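# Place the strawberry cake in the white basket

## Task

Get the strawberry cake inside the white basket without shifting the basket or the other items much, and finish with neither arm touching any of them.

## Robot and tools

Robot: two 6-joint arms with parallel grippers, left_arm and right_arm. The left_arm base sits at about (-0.026, +0.301, 0) m and the right_arm base at about (+0.053, -0.333, 0) m, both facing roughly along +x.

Scene frame: origin at table-top height, midway between the nominal bases. +x points out over the table, +z points up, and +y is toward left_arm. Arm names do not match image left and right.

Joint order for every row and every per-joint list: waist (joint1), shoulder (joint2), elbow (joint3), wrist pitch (joint4), wrist yaw (joint5), wrist roll (joint6).

Stated ranges in rad, URDF signs: waist -2.618 to 3.054, shoulder 0.000 to 3.142, elbow 0.000 to 3.142, wrist pitch -1.571 to 1.571, wrist yaw -1.571 to 1.571, wrist roll -2.094 to 2.094. A joint's true end may differ from these by up to 0.059 rad.

Wrist yaw is sign-flipped against the URDF on both arms, in commands and in results. A URDF angle of 1.2 therefore shows as about -1.2.

Gripper: fingers point along the gripper's +z axis and close along its y axis. end_effector_position is the point between the pads, about 1 cm back from the fingertips.

execute_actions(actions, cameras)
- actions is a list of actions, each up to 15 rows. Each row lasts one control step of 1/30 s. If an action has fewer than 15 rows, its last row repeats to fill 15 steps.
- A row is one flat list of 14 numbers, each in [-1, 1], covering both arms even if only one moves. Order: left_arm's 6 joints, then left opening, then right_arm's 6 joints, then right opening.
- Joint numbers are offsets, not poses. They count from the Joint targets at the start of that action, not from the previous row.
- Scaling: 1.0 equals 2.224 rad for waist, shoulder and elbow, and 8.485 rad for the three wrist joints.
- Opening is absolute: +1 is fully open, -1 is closed.
- Sending the same offset again moves the joint further. Sending 0 for all of an arm's joints re-commands its current targets.
- If an action would push any joint more than 0.059 rad beyond its range, that action is rejected for both arms. If the first action fails this check, or any action is malformed, the whole call is rejected.
- An empty actions list just returns the current state and images.

move(target, speed, blend, opening_speed, blocking, cameras)
- target is either one 14-number row, laid out and scaled as above, or a list of up to 15 such rows.
- Every row is an offset from the Joint targets at the start of the move, not from the previous row.
- All joints of both arms travel in step, so a gripper usually follows a curve.
- speed, in rad/s from 0.01 to 12.57 (default 0.5), caps the joint with the farthest to go. Give one value, or one per target.
- blend, in rad, rounds the corners at intermediate targets. The default 0 stops at each target.
- opening_speed (0.2 or more, on the -1 to 1 scale per second) ramps the finger command. Use a value near 0.2 when closing on something soft.
- blocking=false returns after about 0.5 s while the move keeps running.
- Paths take at least 0.5 s, and anything past 10 s ends short of its target. Moves do not avoid obstacles or the other arm.
- The result adds a move: line with the outcome: done, off_target (at rest but more than 0.035 rad off), moving, held or fault. It may also show limits=held.

wait(seconds, 0 to 10): lets the scene run with each arm holding its last command. stop(): brakes a running move to rest. zoom_image(camera, region=[x0,y0,x1,y1]): gives a closer view of the latest image from that camera, in pixels, at most 504x504. read_manual: returns licence text only. finished_scene(scene): ends the current scene; pass that scene's number. It cannot be undone.

Cameras: cam_head_left, cam_head_right, cam_left_wrist, cam_right_wrist, each 672x504.

Result lines:
- end_effector_position (m) and end_effector_quat_wxyz are in the scene frame and can be off by a few cm.
- Joint positions and Joint velocities give the six joints (rad, rad/s), then the pad gap (m; 0.094 when fully open). "within noise" means the arm is still.
- Joint targets is the base for your next offsets.
- Joint torques wrap at ±28 N m on joints 1 to 3 and are never zero.
- grip_measured is on the opening scale and reads slightly wide when empty.
- grip_effort_nm is motor effort, not pad force; negative means closing.
- "joint sent to its limit" means a joint was clipped at its end.
- "joint command not followed" means the clearance check altered targets.
- MOTOR HOT appears at 75 °C. At 90 °C that arm folds away and goes idle. Avoid holding loads long or straining toward unreachable poses.

Motion notes: each joint target can lead its measured angle by at most 0.339 rad (big joints) or 2.2 rad (wrist). Targets that would put the gripper more than 200 mm from where it now is get scaled back. Large motions therefore need several actions.

Gripping notes: when squeezing hard, grip_measured reads a bit narrower than the object. To release, command an opening well above the current reading. To stop an arm pushing into something, command its targets back past its measured positions.

Avoid: dropping the cake, releasing it while it is still moving, hitting or dragging the basket or other objects, knocking anything off the table, fast contacts, hard presses, and any contact or press between the two arms. A wrist camera cable touching an object counts as contact. Finish with both grippers clear of everything.

Each tool is called after "Request:" as name([rows], argument=value, ...), one row to a line, values as JSON.

## Session

Request:
execute_actions(actions=[])

Scene clock: 0.00 s.
left_arm: end_effector_position=(+0.3624, +0.3385, +0.1097) grip_measured=+1.000 grip_effort_nm=n/a end_effector_quat_wxyz=(+0.602, -0.087, +0.789, +0.082) | right_arm: end_effector_position=(+0.4660, -0.3439, +0.1193) grip_measured=+1.000 grip_effort_nm=n/a end_effector_quat_wxyz=(+0.600, +0.032, +0.799, -0.027)
Joint positions: left_arm=[-0.053 1.534 0.331 0.929 0.258 -0.047 0.094] | right_arm=[0.002 1.547 0.43 0.833 -0.094 0.022 0.094]
Joint velocities: within noise
Joint torques (N m): no reading
Motor temperatures (°C): left_arm=[24 29 26 27 23 21 25] | right_arm=[24 31 28 37 24 22 22]
Heat: left arm: 29 °C; right arm: 37 °C.
Joint targets: left_arm=[-0.053 1.528 0.336 0.925 0.259 -0.048] | right_arm=[0.002 1.544 0.433 0.822 -0.095 0.022]
Tool commands: left_gripper/opening=+1.0 right_gripper/opening=+1.0

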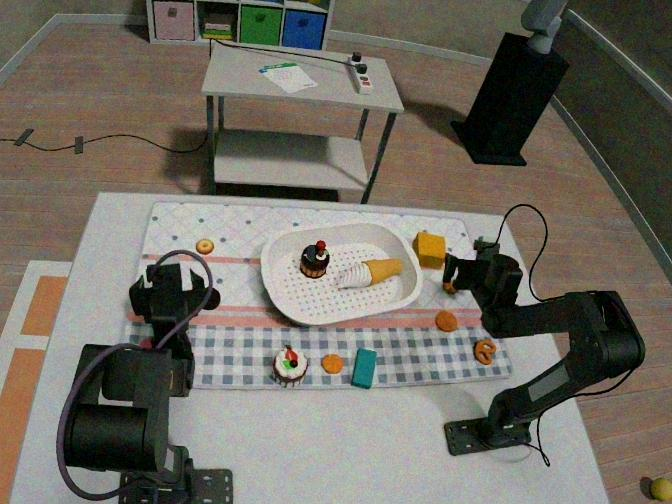

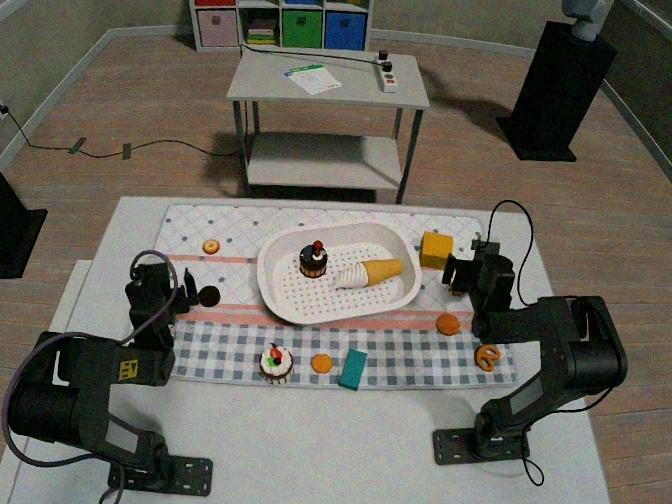

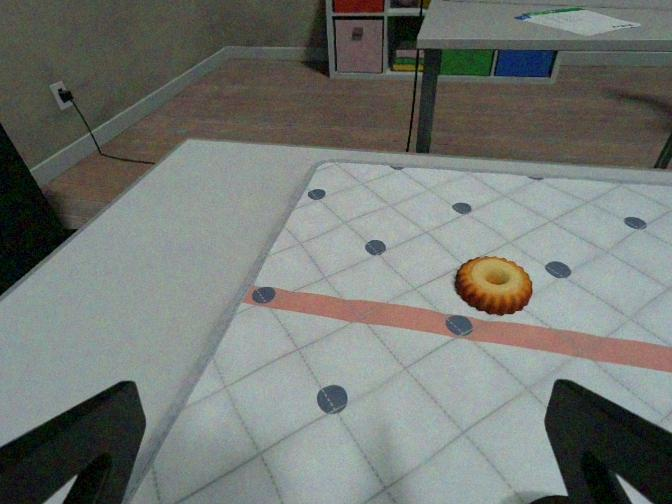

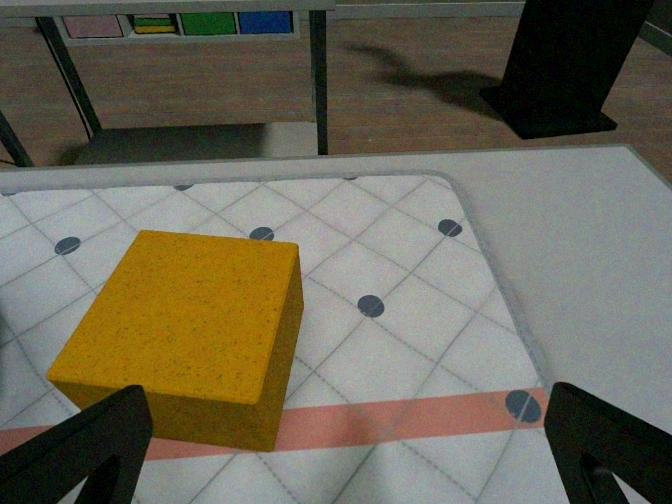

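Request:
zoom_image(camera="cam_head_left", region=[230, 210, 430, 400])

Request:
zoom_image(camera="cam_head_right", region=[230, 210, 430, 400])

Scaled by 2.520 from the camera's 672x504 image, which has a finer 960x720 frame.

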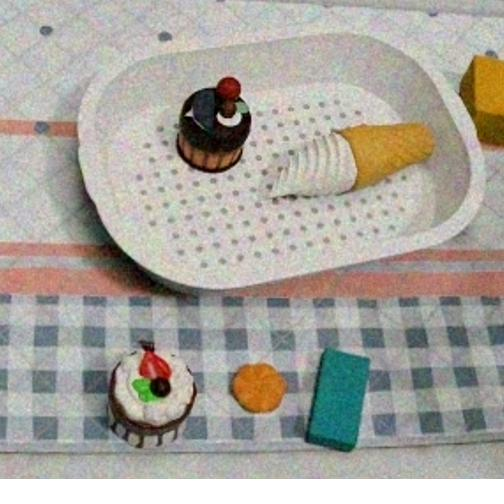

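Scaled by 2.520 from the camera's 672x504 image, which has a finer 960x720 frame.

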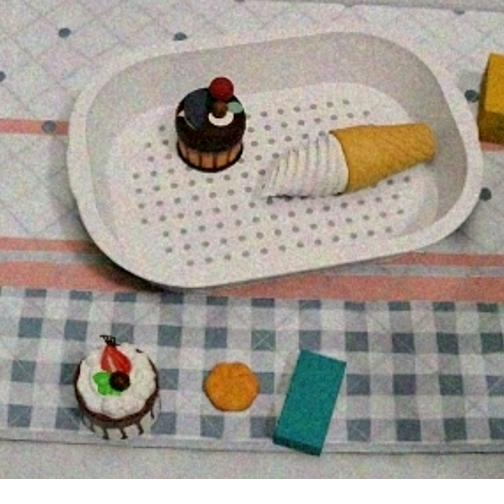

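Request:
move([
  [0,0.1,0.55,0,-0.03,0.005,1,0,0,0,0,0,0,1],
  [-0.273,0.141,0.614,-0.278,-0.0305,0.0057,1,0,0,0,0,0,0,1],
], speed=1.2, blend=0.3)

Scene clock: 42.90 s.
left_arm: end_effector_position=(+0.2489, +0.1033, +0.1463) grip_measured=+1.000 grip_effort_nm=0.007 end_effector_quat_wxyz=(+0.002, +0.307, +0.952, +0.003) | right_arm: end_effector_position=(+0.4660, -0.3439, +0.1193) grip_measured=+1.000 grip_effort_nm=0.032 end_effector_quat_wxyz=(+0.600, +0.032, +0.799, -0.027)
Joint positions: left_arm=[-0.66 1.828 1.67 -1.411 0.007 -0.006 0.094] | right_arm=[0.002 1.547 0.43 0.833 -0.094 0.022 0.094]
Joint velocities: within noise
Joint torques (N m): left_arm=[-0.08 -6.91 8.29 0.12 -0.05 0.09] | right_arm=[0.05 -4.94 6.99 1.54 -0.05 -0.01]
Motor temperatures (°C): left_arm=[24 29 28 35 23 21 24] | right_arm=[23 32 29 41 24 22 22]
Heat: left arm: 35 °C; right arm: 41 °C.
Joint targets: left_arm=[-0.660 1.842 1.702 -1.433 0.000 0.001] | right_arm=[0.002 1.544 0.433 0.822 -0.095 0.022]
move: done

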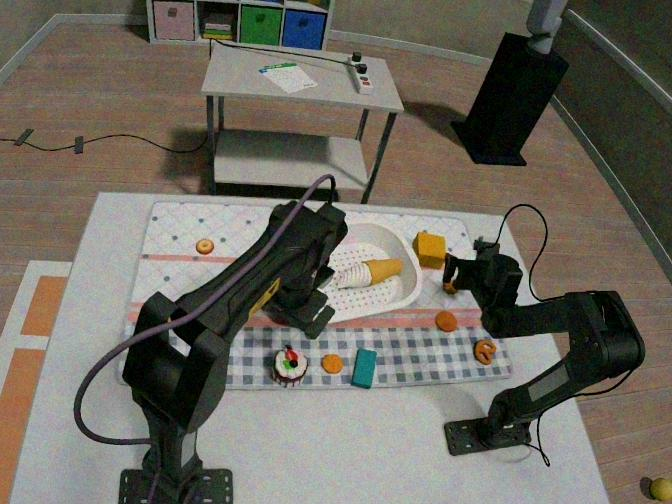

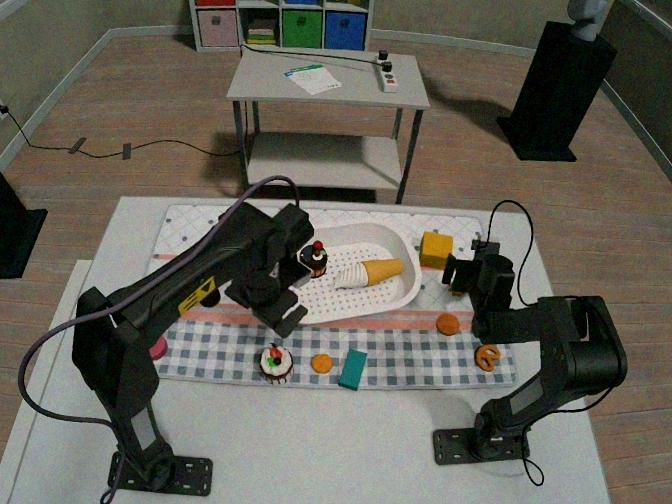

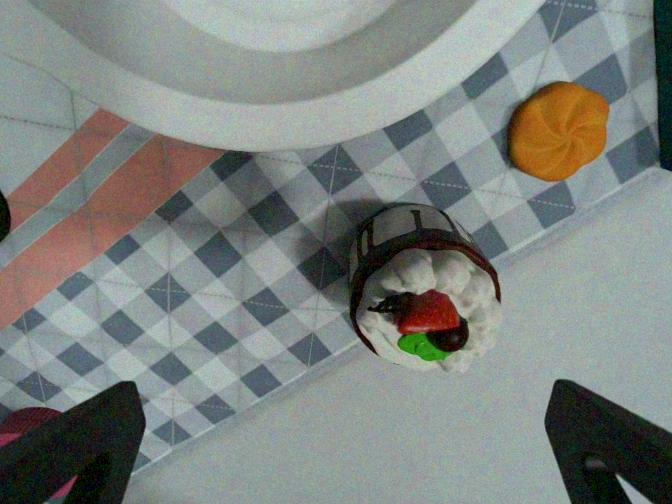

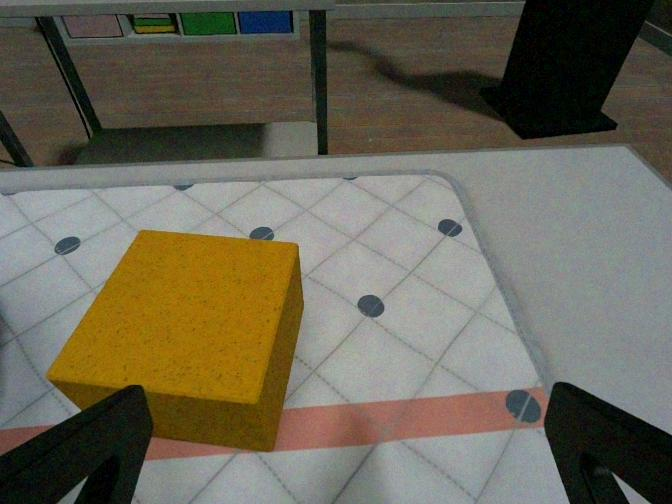

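Request:
move(target=[-0.067,-0.060,-0.126,0.0174,0,0,1,0,0,0,0,0,0,1], cameras=["cam_left_wrist","cam_head_left"])

Scene clock: 67.17 s.
left_arm: end_effector_position=(+0.1946, +0.0866, +0.1158) grip_measured=+1.000 grip_effort_nm=0.012 end_effector_quat_wxyz=(-0.013, +0.376, +0.926, +0.009) | right_arm: end_effector_position=(+0.4660, -0.3439, +0.1193) grip_measured=+1.000 grip_effort_nm=0.027 end_effector_quat_wxyz=(+0.600, +0.032, +0.799, -0.027)
Joint positions: left_arm=[-0.807 1.737 1.437 -1.301 0.007 -0.005 0.094] | right_arm=[0.002 1.547 0.43 0.833 -0.094 0.022 0.094]
Joint velocities: within noise
Joint torques (N m): left_arm=[-0.17 -9.59 4.49 0.45 -0.05 0.09] | right_arm=[0.03 -4.96 6.99 1.54 -0.05 -0.01]
Motor temperatures (°C): left_arm=[24 31 29 29 23 21 24] | right_arm=[23 32 29 41 24 22 22]
Heat: left arm: 31 °C; right arm: 41 °C.
Joint targets: left_arm=[-0.809 1.709 1.422 -1.286 0.000 0.001] | right_arm=[0.002 1.544 0.433 0.822 -0.095 0.022]
move: done
Images, in order (width x height): cam_head_left 672x504, cam_left_wrist 672x504.

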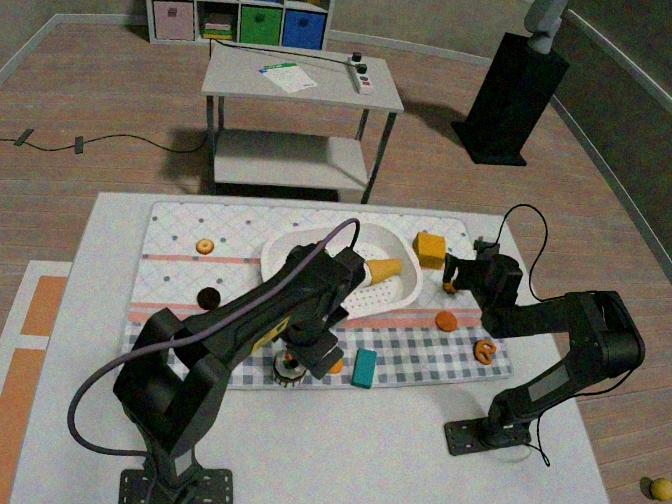

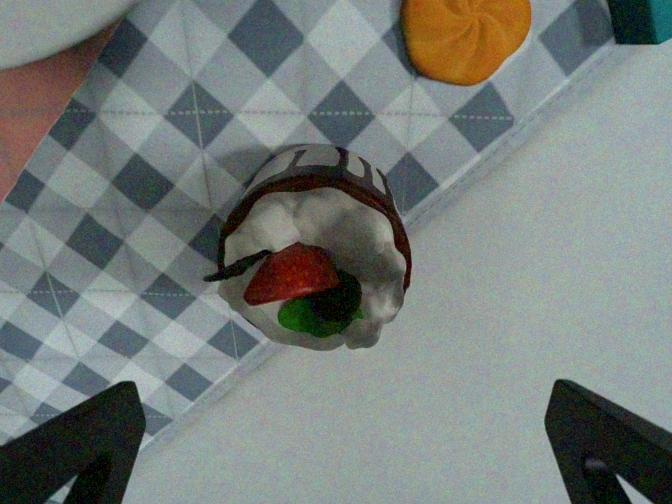

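Request:
move(target=[0.014,0.0225,-0.0184,0.011,0,0,1,0,0,0,0,0,0,1], cameras=["cam_left_wrist"])

Scene clock: 78.17 s.
left_arm: end_effector_position=(+0.2083, +0.0841, +0.1019) grip_measured=+1.000 grip_effort_nm=0.007 end_effector_quat_wxyz=(+0.006, +0.365, +0.931, +0.001) | right_arm: end_effector_position=(+0.4660, -0.3439, +0.1193) grip_measured=+1.000 grip_effort_nm=0.027 end_effector_quat_wxyz=(+0.600, +0.032, +0.799, -0.027)
Joint positions: left_arm=[-0.783 1.748 1.396 -1.209 0.007 -0.005 0.094] | right_arm=[0.002 1.547 0.43 0.833 -0.094 0.022 0.094]
Joint velocities: within noise
Joint torques (N m): left_arm=[0.44 -6.48 4.6 0.56 -0.05 0.08] | right_arm=[0.03 -4.94 7.02 1.54 -0.05 0]
Motor temperatures (°C): left_arm=[24 31 28 28 23 21 24] | right_arm=[23 32 29 41 24 22 21]
Heat: left arm: 31 °C; right arm: 41 °C.
Joint targets: left_arm=[-0.778 1.759 1.381 -1.193 0.000 0.001] | right_arm=[0.002 1.544 0.433 0.822 -0.095 0.022]
move: done
Images, in order (width x height): cam_left_wrist 672x504.

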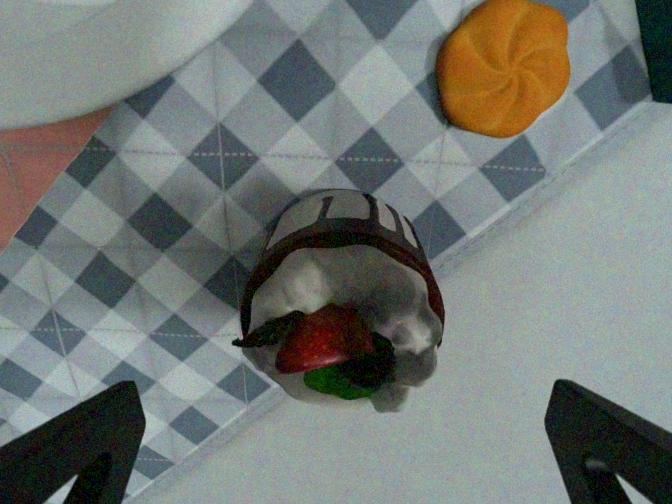

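Request:
move(target=[0,0.0252,-0.0796,0.0275,0,0,1,0,0,0,0,0,0,1])

Request:
move(target=[0,0,0,0,0,0,0,0,0,0,0,0,0,1], opening_speed=0.8)

Scene clock: 84.93 s.
left_arm: end_effector_position=(+0.2079, +0.0844, +0.0400) grip_measured=+1.000 grip_effort_nm=0.002 end_effector_quat_wxyz=(+0.002, +0.365, +0.931, +0.003) | right_arm: end_effector_position=(+0.4660, -0.3439, +0.1193) grip_measured=+1.000 grip_effort_nm=0.027 end_effector_quat_wxyz=(+0.600, +0.032, +0.799, -0.027)
Joint positions: left_arm=[-0.783 1.807 1.215 -0.977 0.007 -0.005 0.094] | right_arm=[0.002 1.547 0.43 0.833 -0.094 0.022 0.094]
Joint velocities: within noise
Joint torques (N m): left_arm=[0.44 -7.01 4.55 0.53 -0.05 0.1] | right_arm=[0.03 -4.96 7.01 1.54 -0.05 -0.01]
Motor temperatures (°C): left_arm=[24 30 28 28 23 20 24] | right_arm=[23 32 29 41 24 22 21]
Heat: left arm: 30 °C; right arm: 41 °C.
Joint targets: left_arm=[-0.778 1.815 1.204 -0.959 0.000 0.001] | right_arm=[0.002 1.544 0.433 0.822 -0.095 0.022]
move: done

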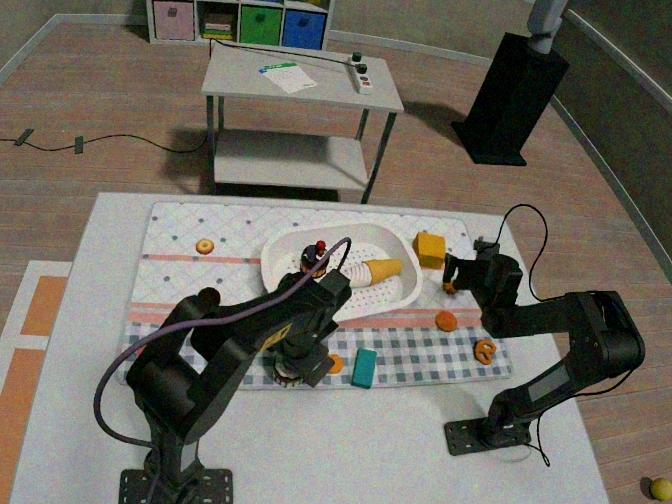

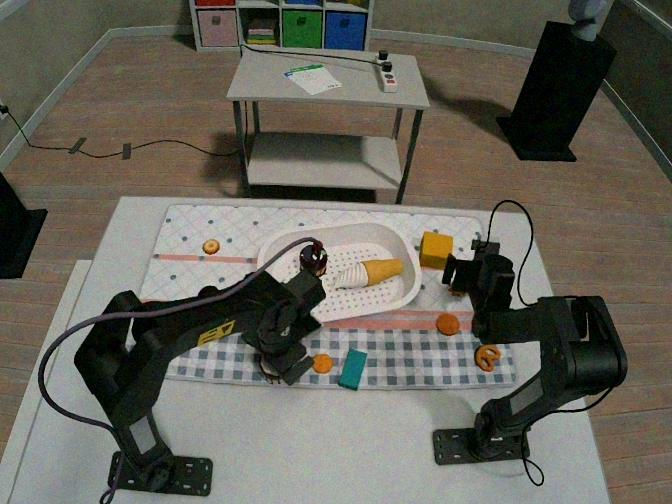

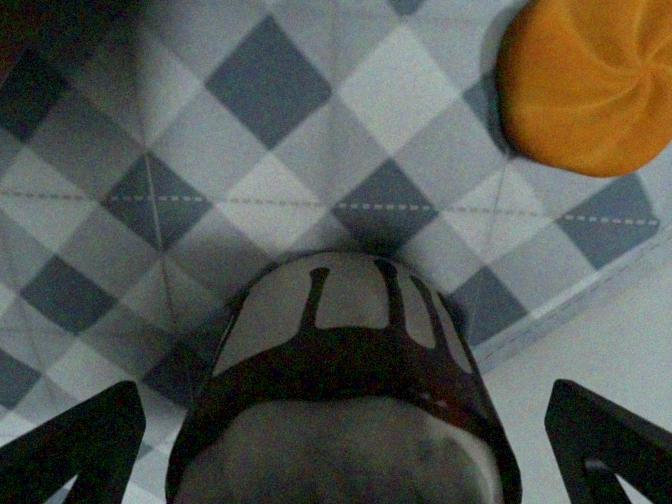

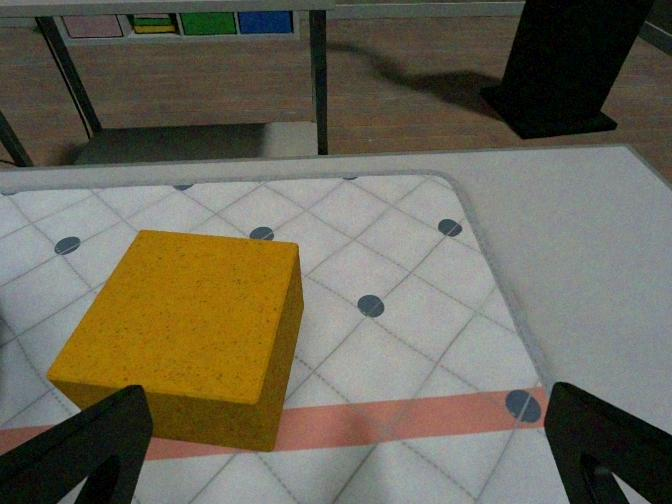

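Scene clock: 86.40 s.
left_arm: end_effector_position=(+0.2082, +0.0844, +0.0400) grip_measured=+0.398 grip_effort_nm=-1.023 end_effector_quat_wxyz=(+0.003, +0.365, +0.931, +0.003) | right_arm: end_effector_position=(+0.4660, -0.3439, +0.1193) grip_measured=+1.000 grip_effort_nm=0.032 end_effector_quat_wxyz=(+0.600, +0.032, +0.799, -0.027)
Joint positions: left_arm=[-0.783 1.807 1.215 -0.976 0.007 -0.005 0.066] | right_arm=[0.002 1.547 0.43 0.833 -0.094 0.022 0.094]
Joint velocities: within noise
Joint torques (N m): left_arm=[0.43 -6.99 4.59 0.53 -0.06 0.09] | right_arm=[0.03 -4.94 7.01 1.54 -0.05 -0.01]
Motor temperatures (°C): left_arm=[24 30 28 28 23 20 24] | right_arm=[23 32 29 41 24 22 21]
Heat: left arm: 30 °C; right arm: 41 °C.
Joint targets: left_arm=[-0.778 1.815 1.204 -0.959 0.000 0.001] | right_arm=[0.002 1.544 0.433 0.822 -0.095 0.022]
move: done

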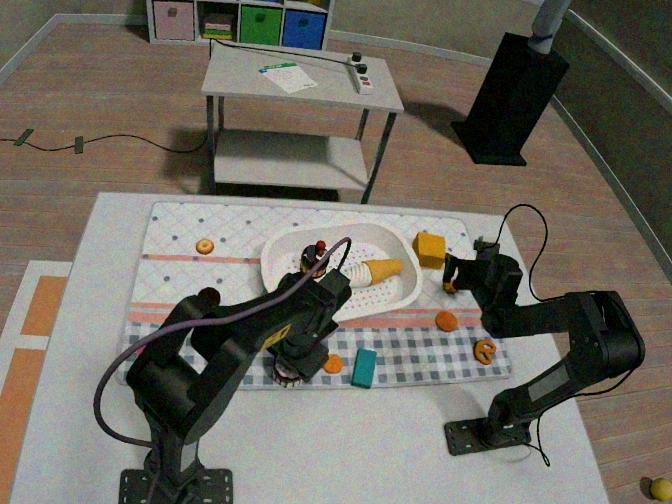

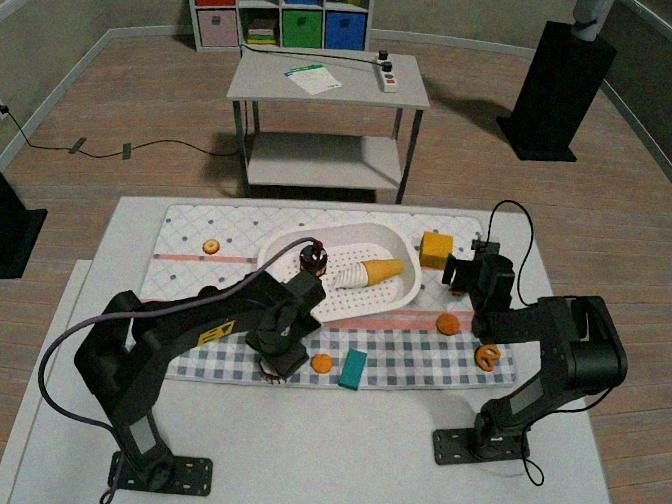

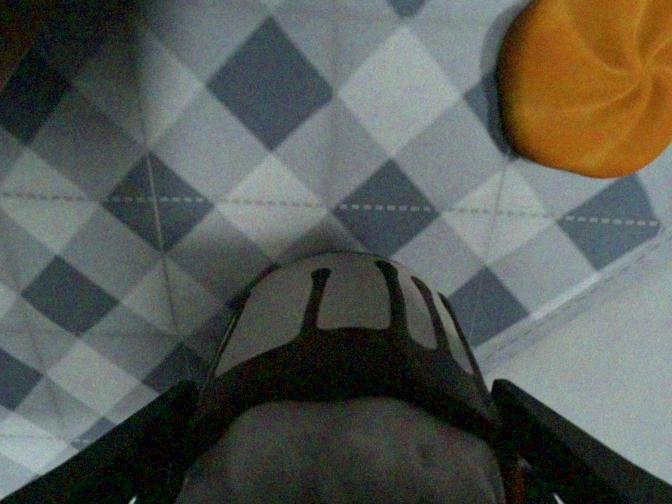

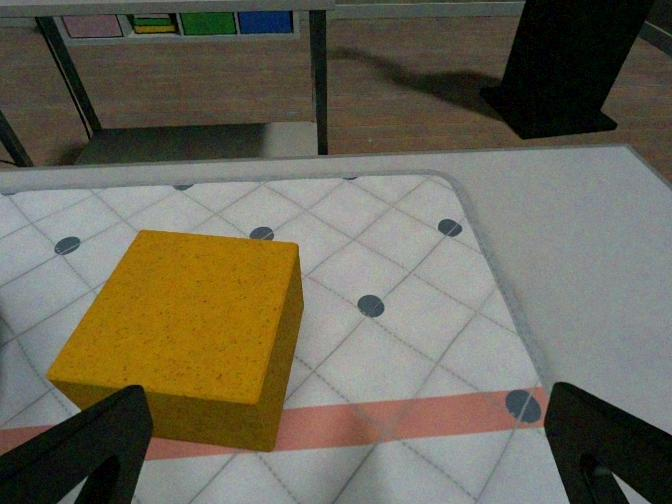

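Request:
move([
  [0,-0.0274,0.1578,-0.0487,0,0,0,0,0,0,0,0,0,1],
  [0.062,0.0382,0.2612,-0.0277,0,0,0,0,0,0,0,0,0,1],
], speed=0.8, blend=0.05)

Scene clock: 116.47 s.
left_arm: end_effector_position=(+0.3107, +0.0707, +0.1523) grip_measured=+0.398 grip_effort_nm=-1.028 end_effector_quat_wxyz=(+0.106, +0.293, +0.950, -0.031) | right_arm: end_effector_position=(+0.4660, -0.3439, +0.1193) grip_measured=+1.000 grip_effort_nm=0.032 end_effector_quat_wxyz=(+0.600, +0.032, +0.799, -0.027)
Joint positions: left_arm=[-0.634 1.89 1.752 -1.211 0.004 -0.005 0.066] | right_arm=[0.002 1.547 0.43 0.833 -0.094 0.022 0.094]
Joint velocities: within noise
Joint torques (N m): left_arm=[-0.62 -8.28 8.75 0.96 -0.04 0.09] | right_arm=[0.03 -4.94 7.02 1.55 -0.05 -0.01]
Motor temperatures (°C): left_arm=[24 31 28 27 23 20 25] | right_arm=[23 31 28 41 24 21 21]
Heat: left arm: 31 °C; right arm: 41 °C.
Joint targets: left_arm=[-0.640 1.900 1.785 -1.194 0.000 0.001] | right_arm=[0.002 1.544 0.433 0.822 -0.095 0.022]
move: done

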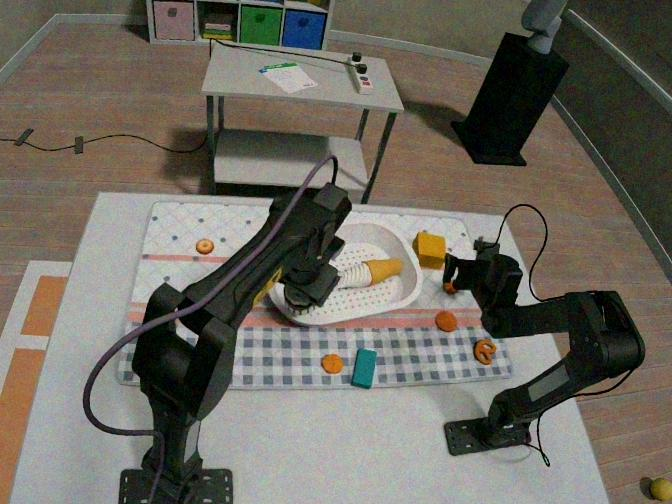

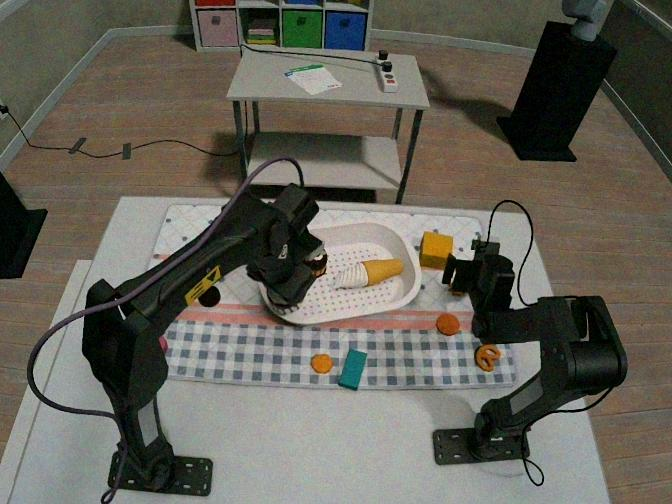

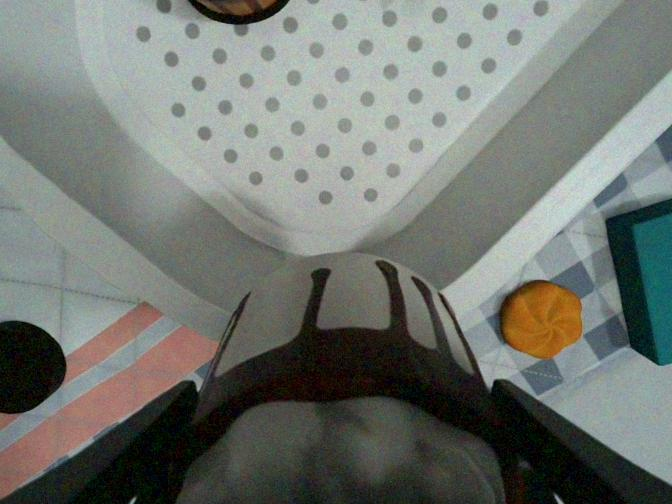

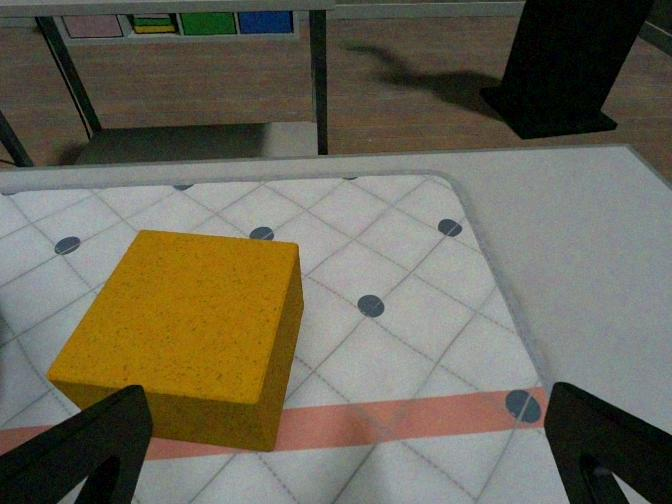

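Request:
move([
  [0.0054,0.1371,0.1497,-0.0033,0,0,0,0,0,0,0,0,0,1],
  [0.0054,0.1358,0.0225,0.0297,0,0,0,0,0,0,0,0,0,1],
], blend=0.03, speed=[0.6,0.35])

Scene clock: 135.07 s.
left_arm: end_effector_position=(+0.3770, +0.0250, +0.0657) grip_measured=+0.398 grip_effort_nm=-1.028 end_effector_quat_wxyz=(+0.124, +0.292, +0.948, -0.037) | right_arm: end_effector_position=(+0.4660, -0.3439, +0.1193) grip_measured=+1.000 grip_effort_nm=0.027 end_effector_quat_wxyz=(+0.600, +0.032, +0.799, -0.027)
Joint positions: left_arm=[-0.634 2.194 1.846 -0.963 0.004 -0.005 0.066] | right_arm=[0.002 1.547 0.43 0.833 -0.094 0.022 0.094]
Joint velocities: within noise
Joint torques (N m): left_arm=[0.49 -11.11 5.26 1.08 -0.03 0.09] | right_arm=[0.03 -4.96 7.02 1.54 -0.04 -0.01]
Motor temperatures (°C): left_arm=[24 33 28 27 23 20 25] | right_arm=[23 31 28 42 24 21 21]
Heat: left arm: 33 °C; right arm: 42 °C.
Joint targets: left_arm=[-0.628 2.202 1.835 -0.942 0.000 0.001] | right_arm=[0.002 1.544 0.433 0.822 -0.095 0.022]
move: done

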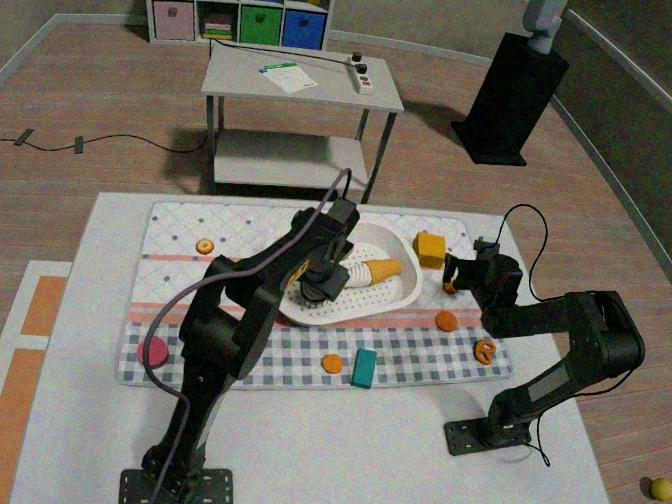

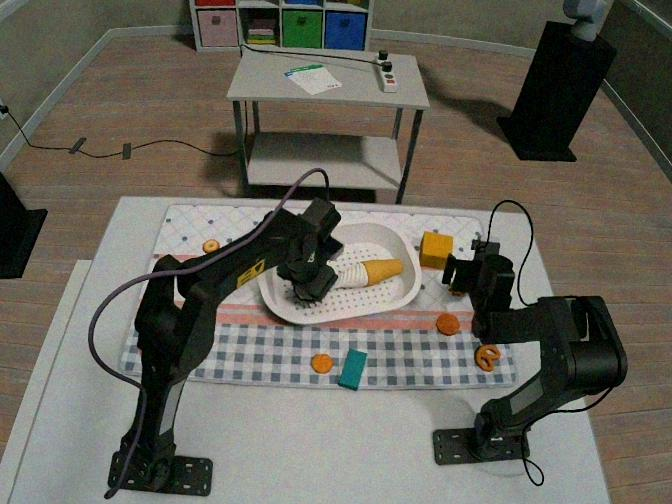

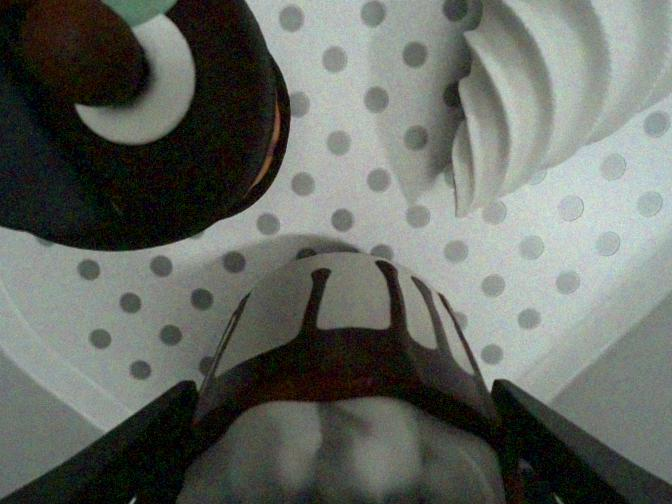

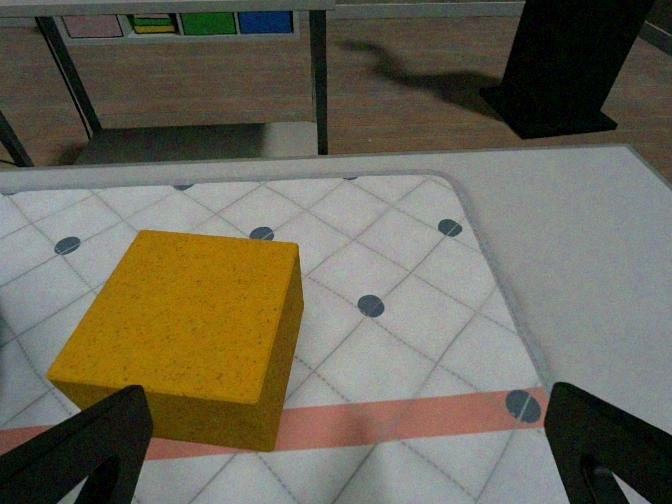

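Request:
move(target=[0,0.0652,0.1003,-0.0257,0,0,0,0,0,0,0,0,0,1], speed=0.2)

Scene clock: 143.80 s.
left_arm: end_effector_position=(+0.3793, +0.0234, +0.0563) grip_measured=+0.398 grip_effort_nm=-1.028 end_effector_quat_wxyz=(+0.078, +0.294, +0.952, -0.023) | right_arm: end_effector_position=(+0.4660, -0.3439, +0.1193) grip_measured=+1.000 grip_effort_nm=0.032 end_effector_quat_wxyz=(+0.600, +0.032, +0.799, -0.027)
Joint positions: left_arm=[-0.634 2.317 2.034 -1.124 0.004 -0.005 0.066] | right_arm=[0.002 1.547 0.43 0.833 -0.094 0.022 0.094]
Joint velocities: within noise
Joint torques (N m): left_arm=[0.5 -10.09 8.01 0.29 -0.03 0.09] | right_arm=[0.02 -4.94 7.01 1.54 -0.05 -0.01]
Motor temperatures (°C): left_arm=[23 34 28 27 23 20 26] | right_arm=[23 31 28 42 23 21 21]
Heat: left arm: 34 °C; right arm: 42 °C.
Joint targets: left_arm=[-0.628 2.347 2.058 -1.160 0.000 0.001] | right_arm=[0.002 1.544 0.433 0.822 -0.095 0.022]
move: off_target (left_arm); left_arm: the wrist pitch is farthest, 0.036 rad from its target

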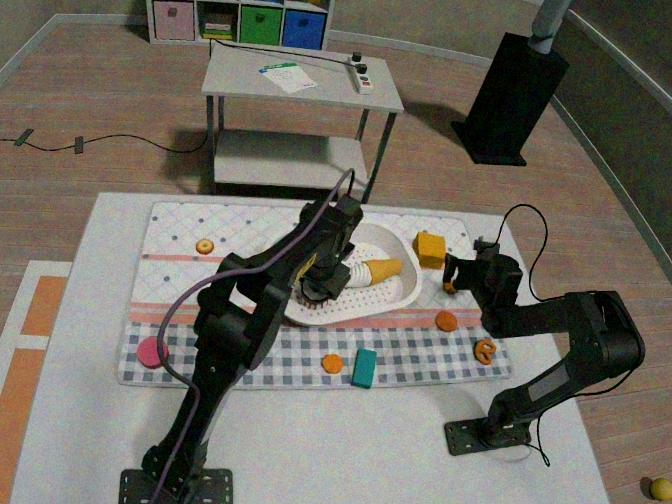

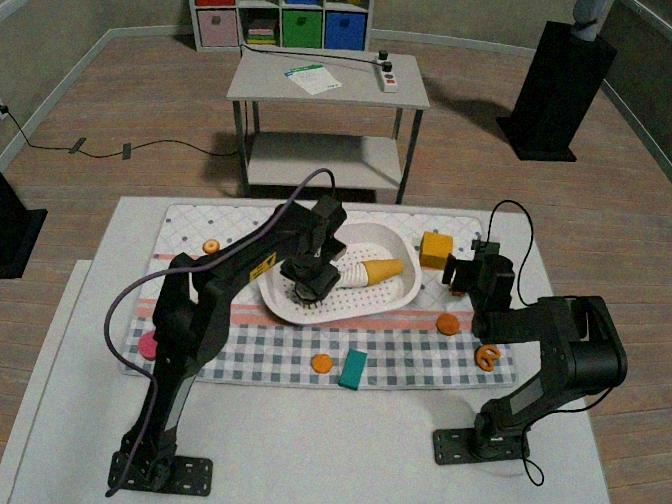

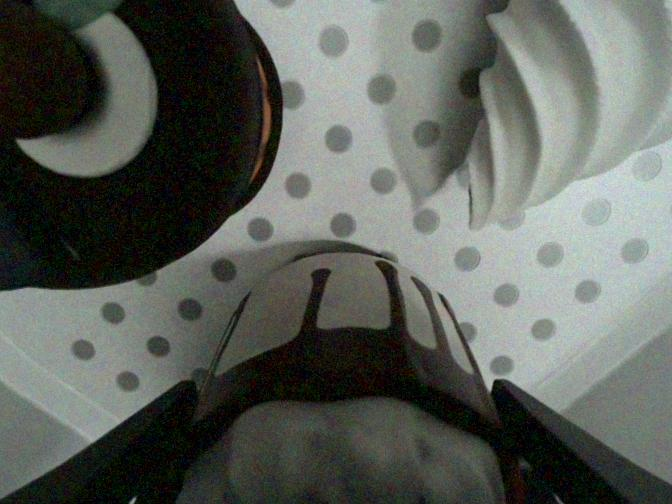

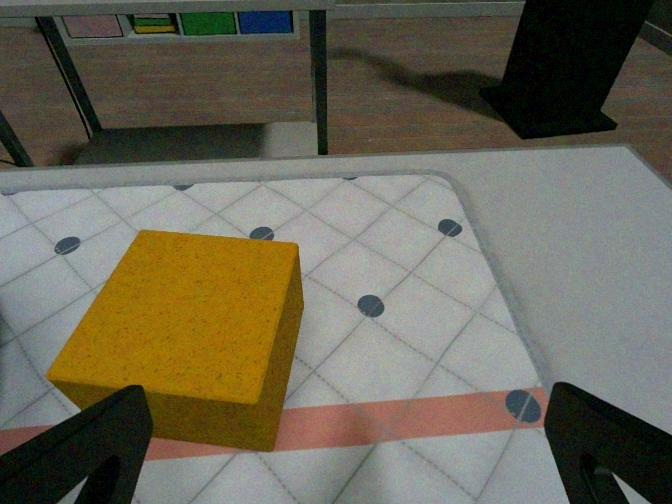

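Request:
move(target=[0,0,-0.0126,0.0025,0,0,0,0,0,0,0,0,0,1], speed=0.1, cameras=["cam_left_wrist"])

Scene clock: 147.47 s.
left_arm: end_effector_position=(+0.3793, +0.0234, +0.0563) grip_measured=+0.398 grip_effort_nm=-1.018 end_effector_quat_wxyz=(+0.078, +0.294, +0.952, -0.023) | right_arm: end_effector_position=(+0.4660, -0.3439, +0.1193) grip_measured=+1.000 grip_effort_nm=0.032 end_effector_quat_wxyz=(+0.600, +0.032, +0.799, -0.027)
Joint positions: left_arm=[-0.634 2.317 2.034 -1.124 0.004 -0.005 0.066] | right_arm=[0.002 1.547 0.43 0.833 -0.094 0.022 0.094]
Joint velocities: within noise
Joint torques (N m): left_arm=[0.53 -10.1 5.71 0.52 -0.02 0.09] | right_arm=[0.03 -4.93 7.01 1.54 -0.05 0]
Motor temperatures (°C): left_arm=[23 34 28 27 23 20 26] | right_arm=[23 31 28 42 23 21 21]
Heat: left arm: 34 °C; right arm: 42 °C.
Joint targets: left_arm=[-0.628 2.347 2.030 -1.139 0.000 0.001] | right_arm=[0.002 1.544 0.433 0.822 -0.095 0.022]
move: done
Images, in order (width x height): cam_left_wrist 672x504.

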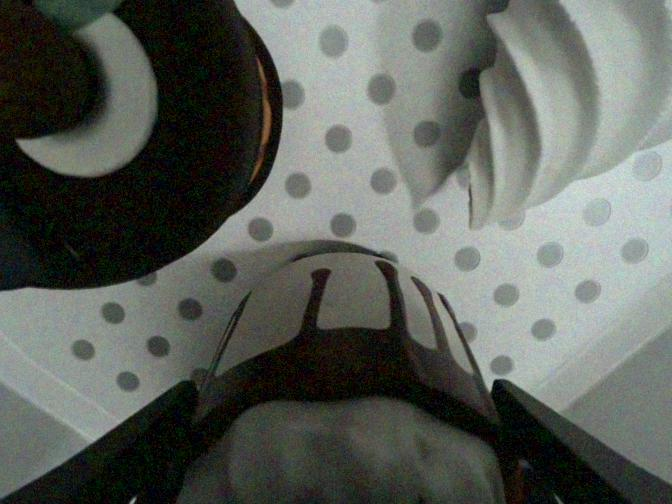

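Request:
move(target=[0,0,-0.0126,0.0025,0,0,0,0,0,0,0,0,0,1], speed=0.1, cameras=["cam_left_wrist"])

Scene clock: 151.10 s.
left_arm: end_effector_position=(+0.3794, +0.0233, +0.0556) grip_measured=+0.398 grip_effort_nm=-1.023 end_effector_quat_wxyz=(+0.079, +0.294, +0.952, -0.023) | right_arm: end_effector_position=(+0.4660, -0.3439, +0.1193) grip_measured=+1.000 grip_effort_nm=0.027 end_effector_quat_wxyz=(+0.600, +0.032, +0.799, -0.027)
Joint positions: left_arm=[-0.634 2.317 2.031 -1.12 0.004 -0.005 0.066] | right_arm=[0.002 1.547 0.43 0.833 -0.094 0.022 0.094]
Joint velocities: within noise
Joint torques (N m): left_arm=[0.47 -10.1 3.78 0.7 -0.03 0.09] | right_arm=[0.03 -4.94 7.01 1.54 -0.05 0]
Motor temperatures (°C): left_arm=[23 34 28 27 23 20 26] | right_arm=[23 31 28 42 23 21 21]
Heat: left arm: 34 °C; right arm: 42 °C.
Joint targets: left_arm=[-0.628 2.347 2.002 -1.118 0.000 0.001] | right_arm=[0.002 1.544 0.433 0.822 -0.095 0.022]
move: done
Images, in order (width x height): cam_left_wrist 672x504.

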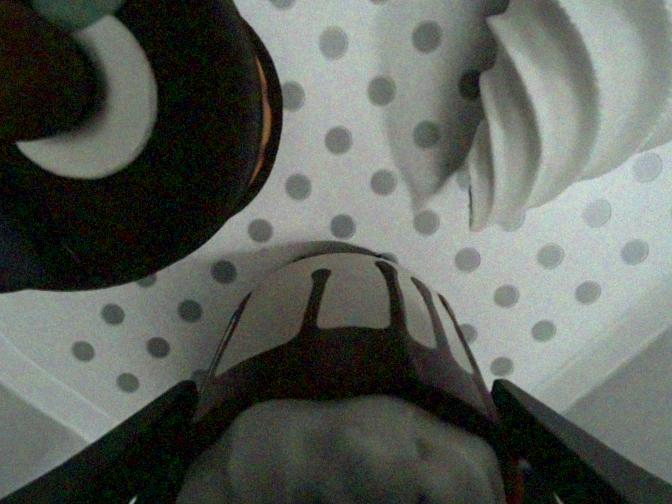

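Request:
move(target=[0,0,-0.0126,0.0025,0,0,0,0,0,0,0,0,0,1], speed=0.1, cameras=["cam_left_wrist"])

Scene clock: 154.97 s.
left_arm: end_effector_position=(+0.3800, +0.0230, +0.0538) grip_measured=+0.398 grip_effort_nm=-1.028 end_effector_quat_wxyz=(+0.081, +0.293, +0.952, -0.023) | right_arm: end_effector_position=(+0.4660, -0.3439, +0.1193) grip_measured=+1.000 grip_effort_nm=0.027 end_effector_quat_wxyz=(+0.600, +0.032, +0.799, -0.027)
Joint positions: left_arm=[-0.634 2.316 2.021 -1.107 0.004 -0.005 0.066] | right_arm=[0.002 1.547 0.43 0.833 -0.094 0.022 0.094]
Joint velocities: within noise
Joint torques (N m): left_arm=[0.53 -9.96 2.44 0.81 -0.03 0.1] | right_arm=[0.03 -4.94 7.01 1.54 -0.05 -0.01]
Motor temperatures (°C): left_arm=[23 34 28 26 23 20 26] | right_arm=[23 31 28 42 23 21 21]
Heat: left arm: 34 °C; right arm: 42 °C.
Joint targets: left_arm=[-0.628 2.347 1.974 -1.096 0.000 0.001] | right_arm=[0.002 1.544 0.433 0.822 -0.095 0.022]
move: off_target (left_arm); left_arm: the elbow is farthest, 0.047 rad from its target
Images, in order (width x height): cam_left_wrist 672x504.

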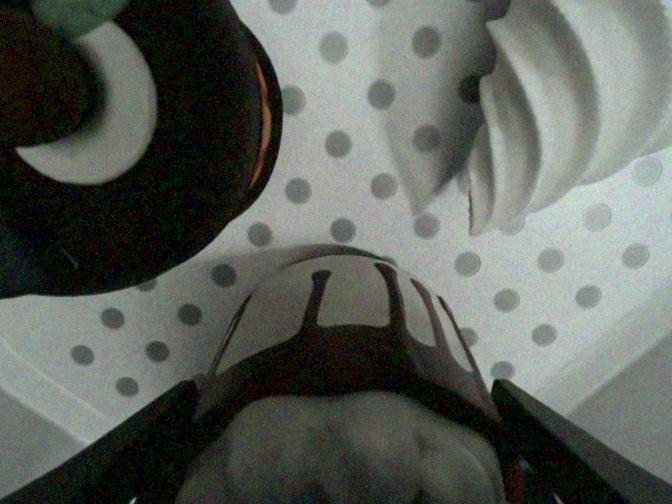

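Request:
move(target=[0,0,0,0,0,0,0.8,0,0,0,0,0,0,1], opening_speed=1.0, cameras=["cam_left_wrist"])

Request:
move(target=[0,-0.0436,0.124,-0.0416,0,0,0.8,0,0,0,0,0,0,1])

Scene clock: 161.83 s.
left_arm: end_effector_position=(+0.3745, +0.0267, +0.0366) grip_measured=+0.798 grip_effort_nm=0.115 end_effector_quat_wxyz=(+0.064, +0.294, +0.954, -0.018) | right_arm: end_effector_position=(+0.4660, -0.3439, +0.1193) grip_measured=+1.000 grip_effort_nm=0.027 end_effector_quat_wxyz=(+0.600, +0.032, +0.799, -0.027)
Joint positions: left_arm=[-0.634 2.333 1.986 -1.092 0.004 -0.005 0.084] | right_arm=[0.002 1.547 0.43 0.833 -0.094 0.022 0.094]
Joint velocities: within noise
Joint torques (N m): left_arm=[0.5 -11.36 5 0.55 -0.03 0.09] | right_arm=[0.02 -4.94 7.01 1.55 -0.05 0]
Motor temperatures (°C): left_arm=[23 34 27 26 23 20 26] | right_arm=[23 31 28 42 23 21 21]
Heat: left arm: 34 °C; right arm: 42 °C.
Joint targets: left_arm=[-0.628 2.347 1.974 -1.096 0.000 0.001] | right_arm=[0.002 1.544 0.433 0.822 -0.095 0.022]
move: done
Images, in order (width x height): cam_left_wrist 672x504.

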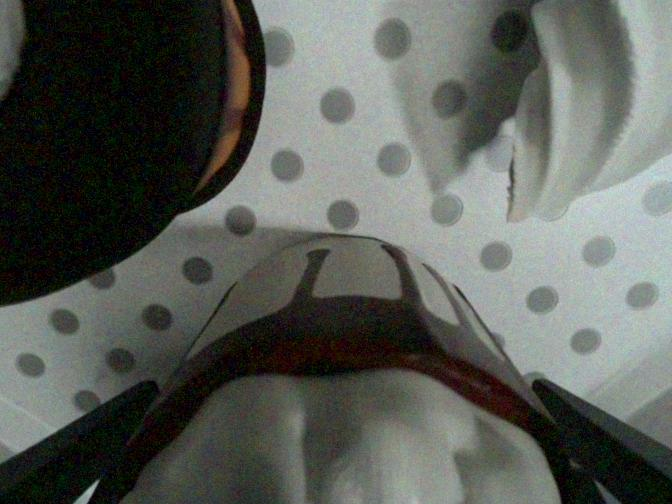

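Scene clock: 163.30 s.
left_arm: end_effector_position=(+0.3551, +0.0401, +0.1211) grip_measured=+0.798 grip_effort_nm=0.115 end_effector_quat_wxyz=(+0.047, +0.294, +0.955, -0.013) | right_arm: end_effector_position=(+0.4660, -0.3439, +0.1193) grip_measured=+1.000 grip_effort_nm=0.027 end_effector_quat_wxyz=(+0.600, +0.032, +0.799, -0.027)
Joint positions: left_arm=[-0.634 2.274 2.227 -1.427 0.004 -0.005 0.084] | right_arm=[0.002 1.547 0.43 0.833 -0.094 0.022 0.094]
Joint velocities: within noise
Joint torques (N m): left_arm=[0.5 -13.97 7.64 0.32 -0.03 0.09] | right_arm=[0.03 -4.96 7.01 1.54 -0.05 -0.01]
Motor temperatures (°C): left_arm=[23 35 27 26 23 20 26] | right_arm=[23 31 28 42 23 21 21]
Heat: left arm: 35 °C; right arm: 42 °C.
Joint targets: left_arm=[-0.628 2.250 2.250 -1.449 0.000 0.001] | right_arm=[0.002 1.544 0.433 0.822 -0.095 0.022]
move: done

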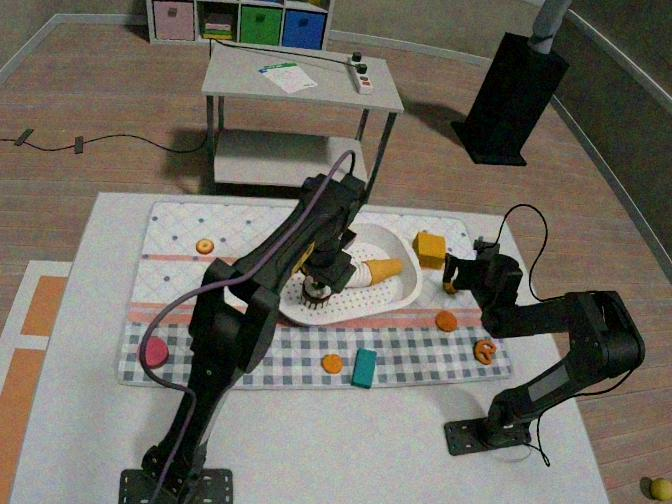

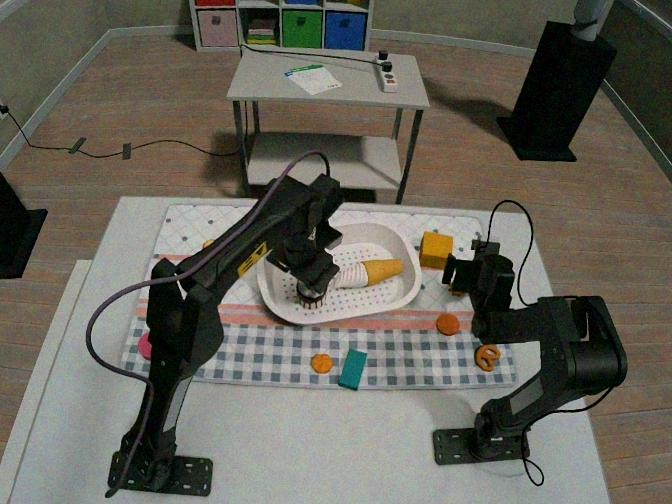

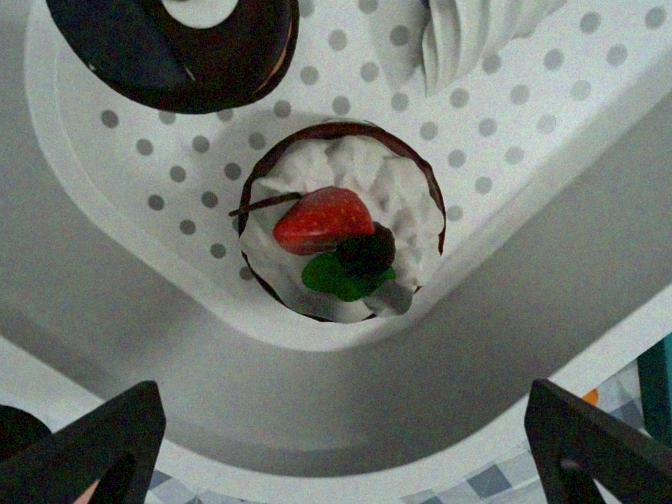

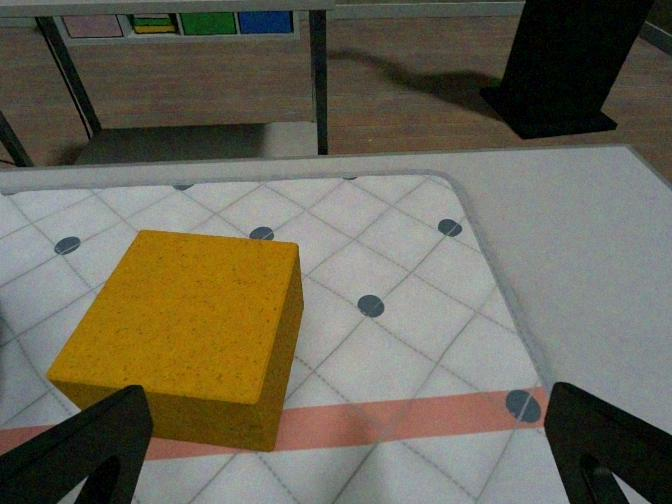

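Request:
finished_scene(scene=1)

The scene is finished: the task was done.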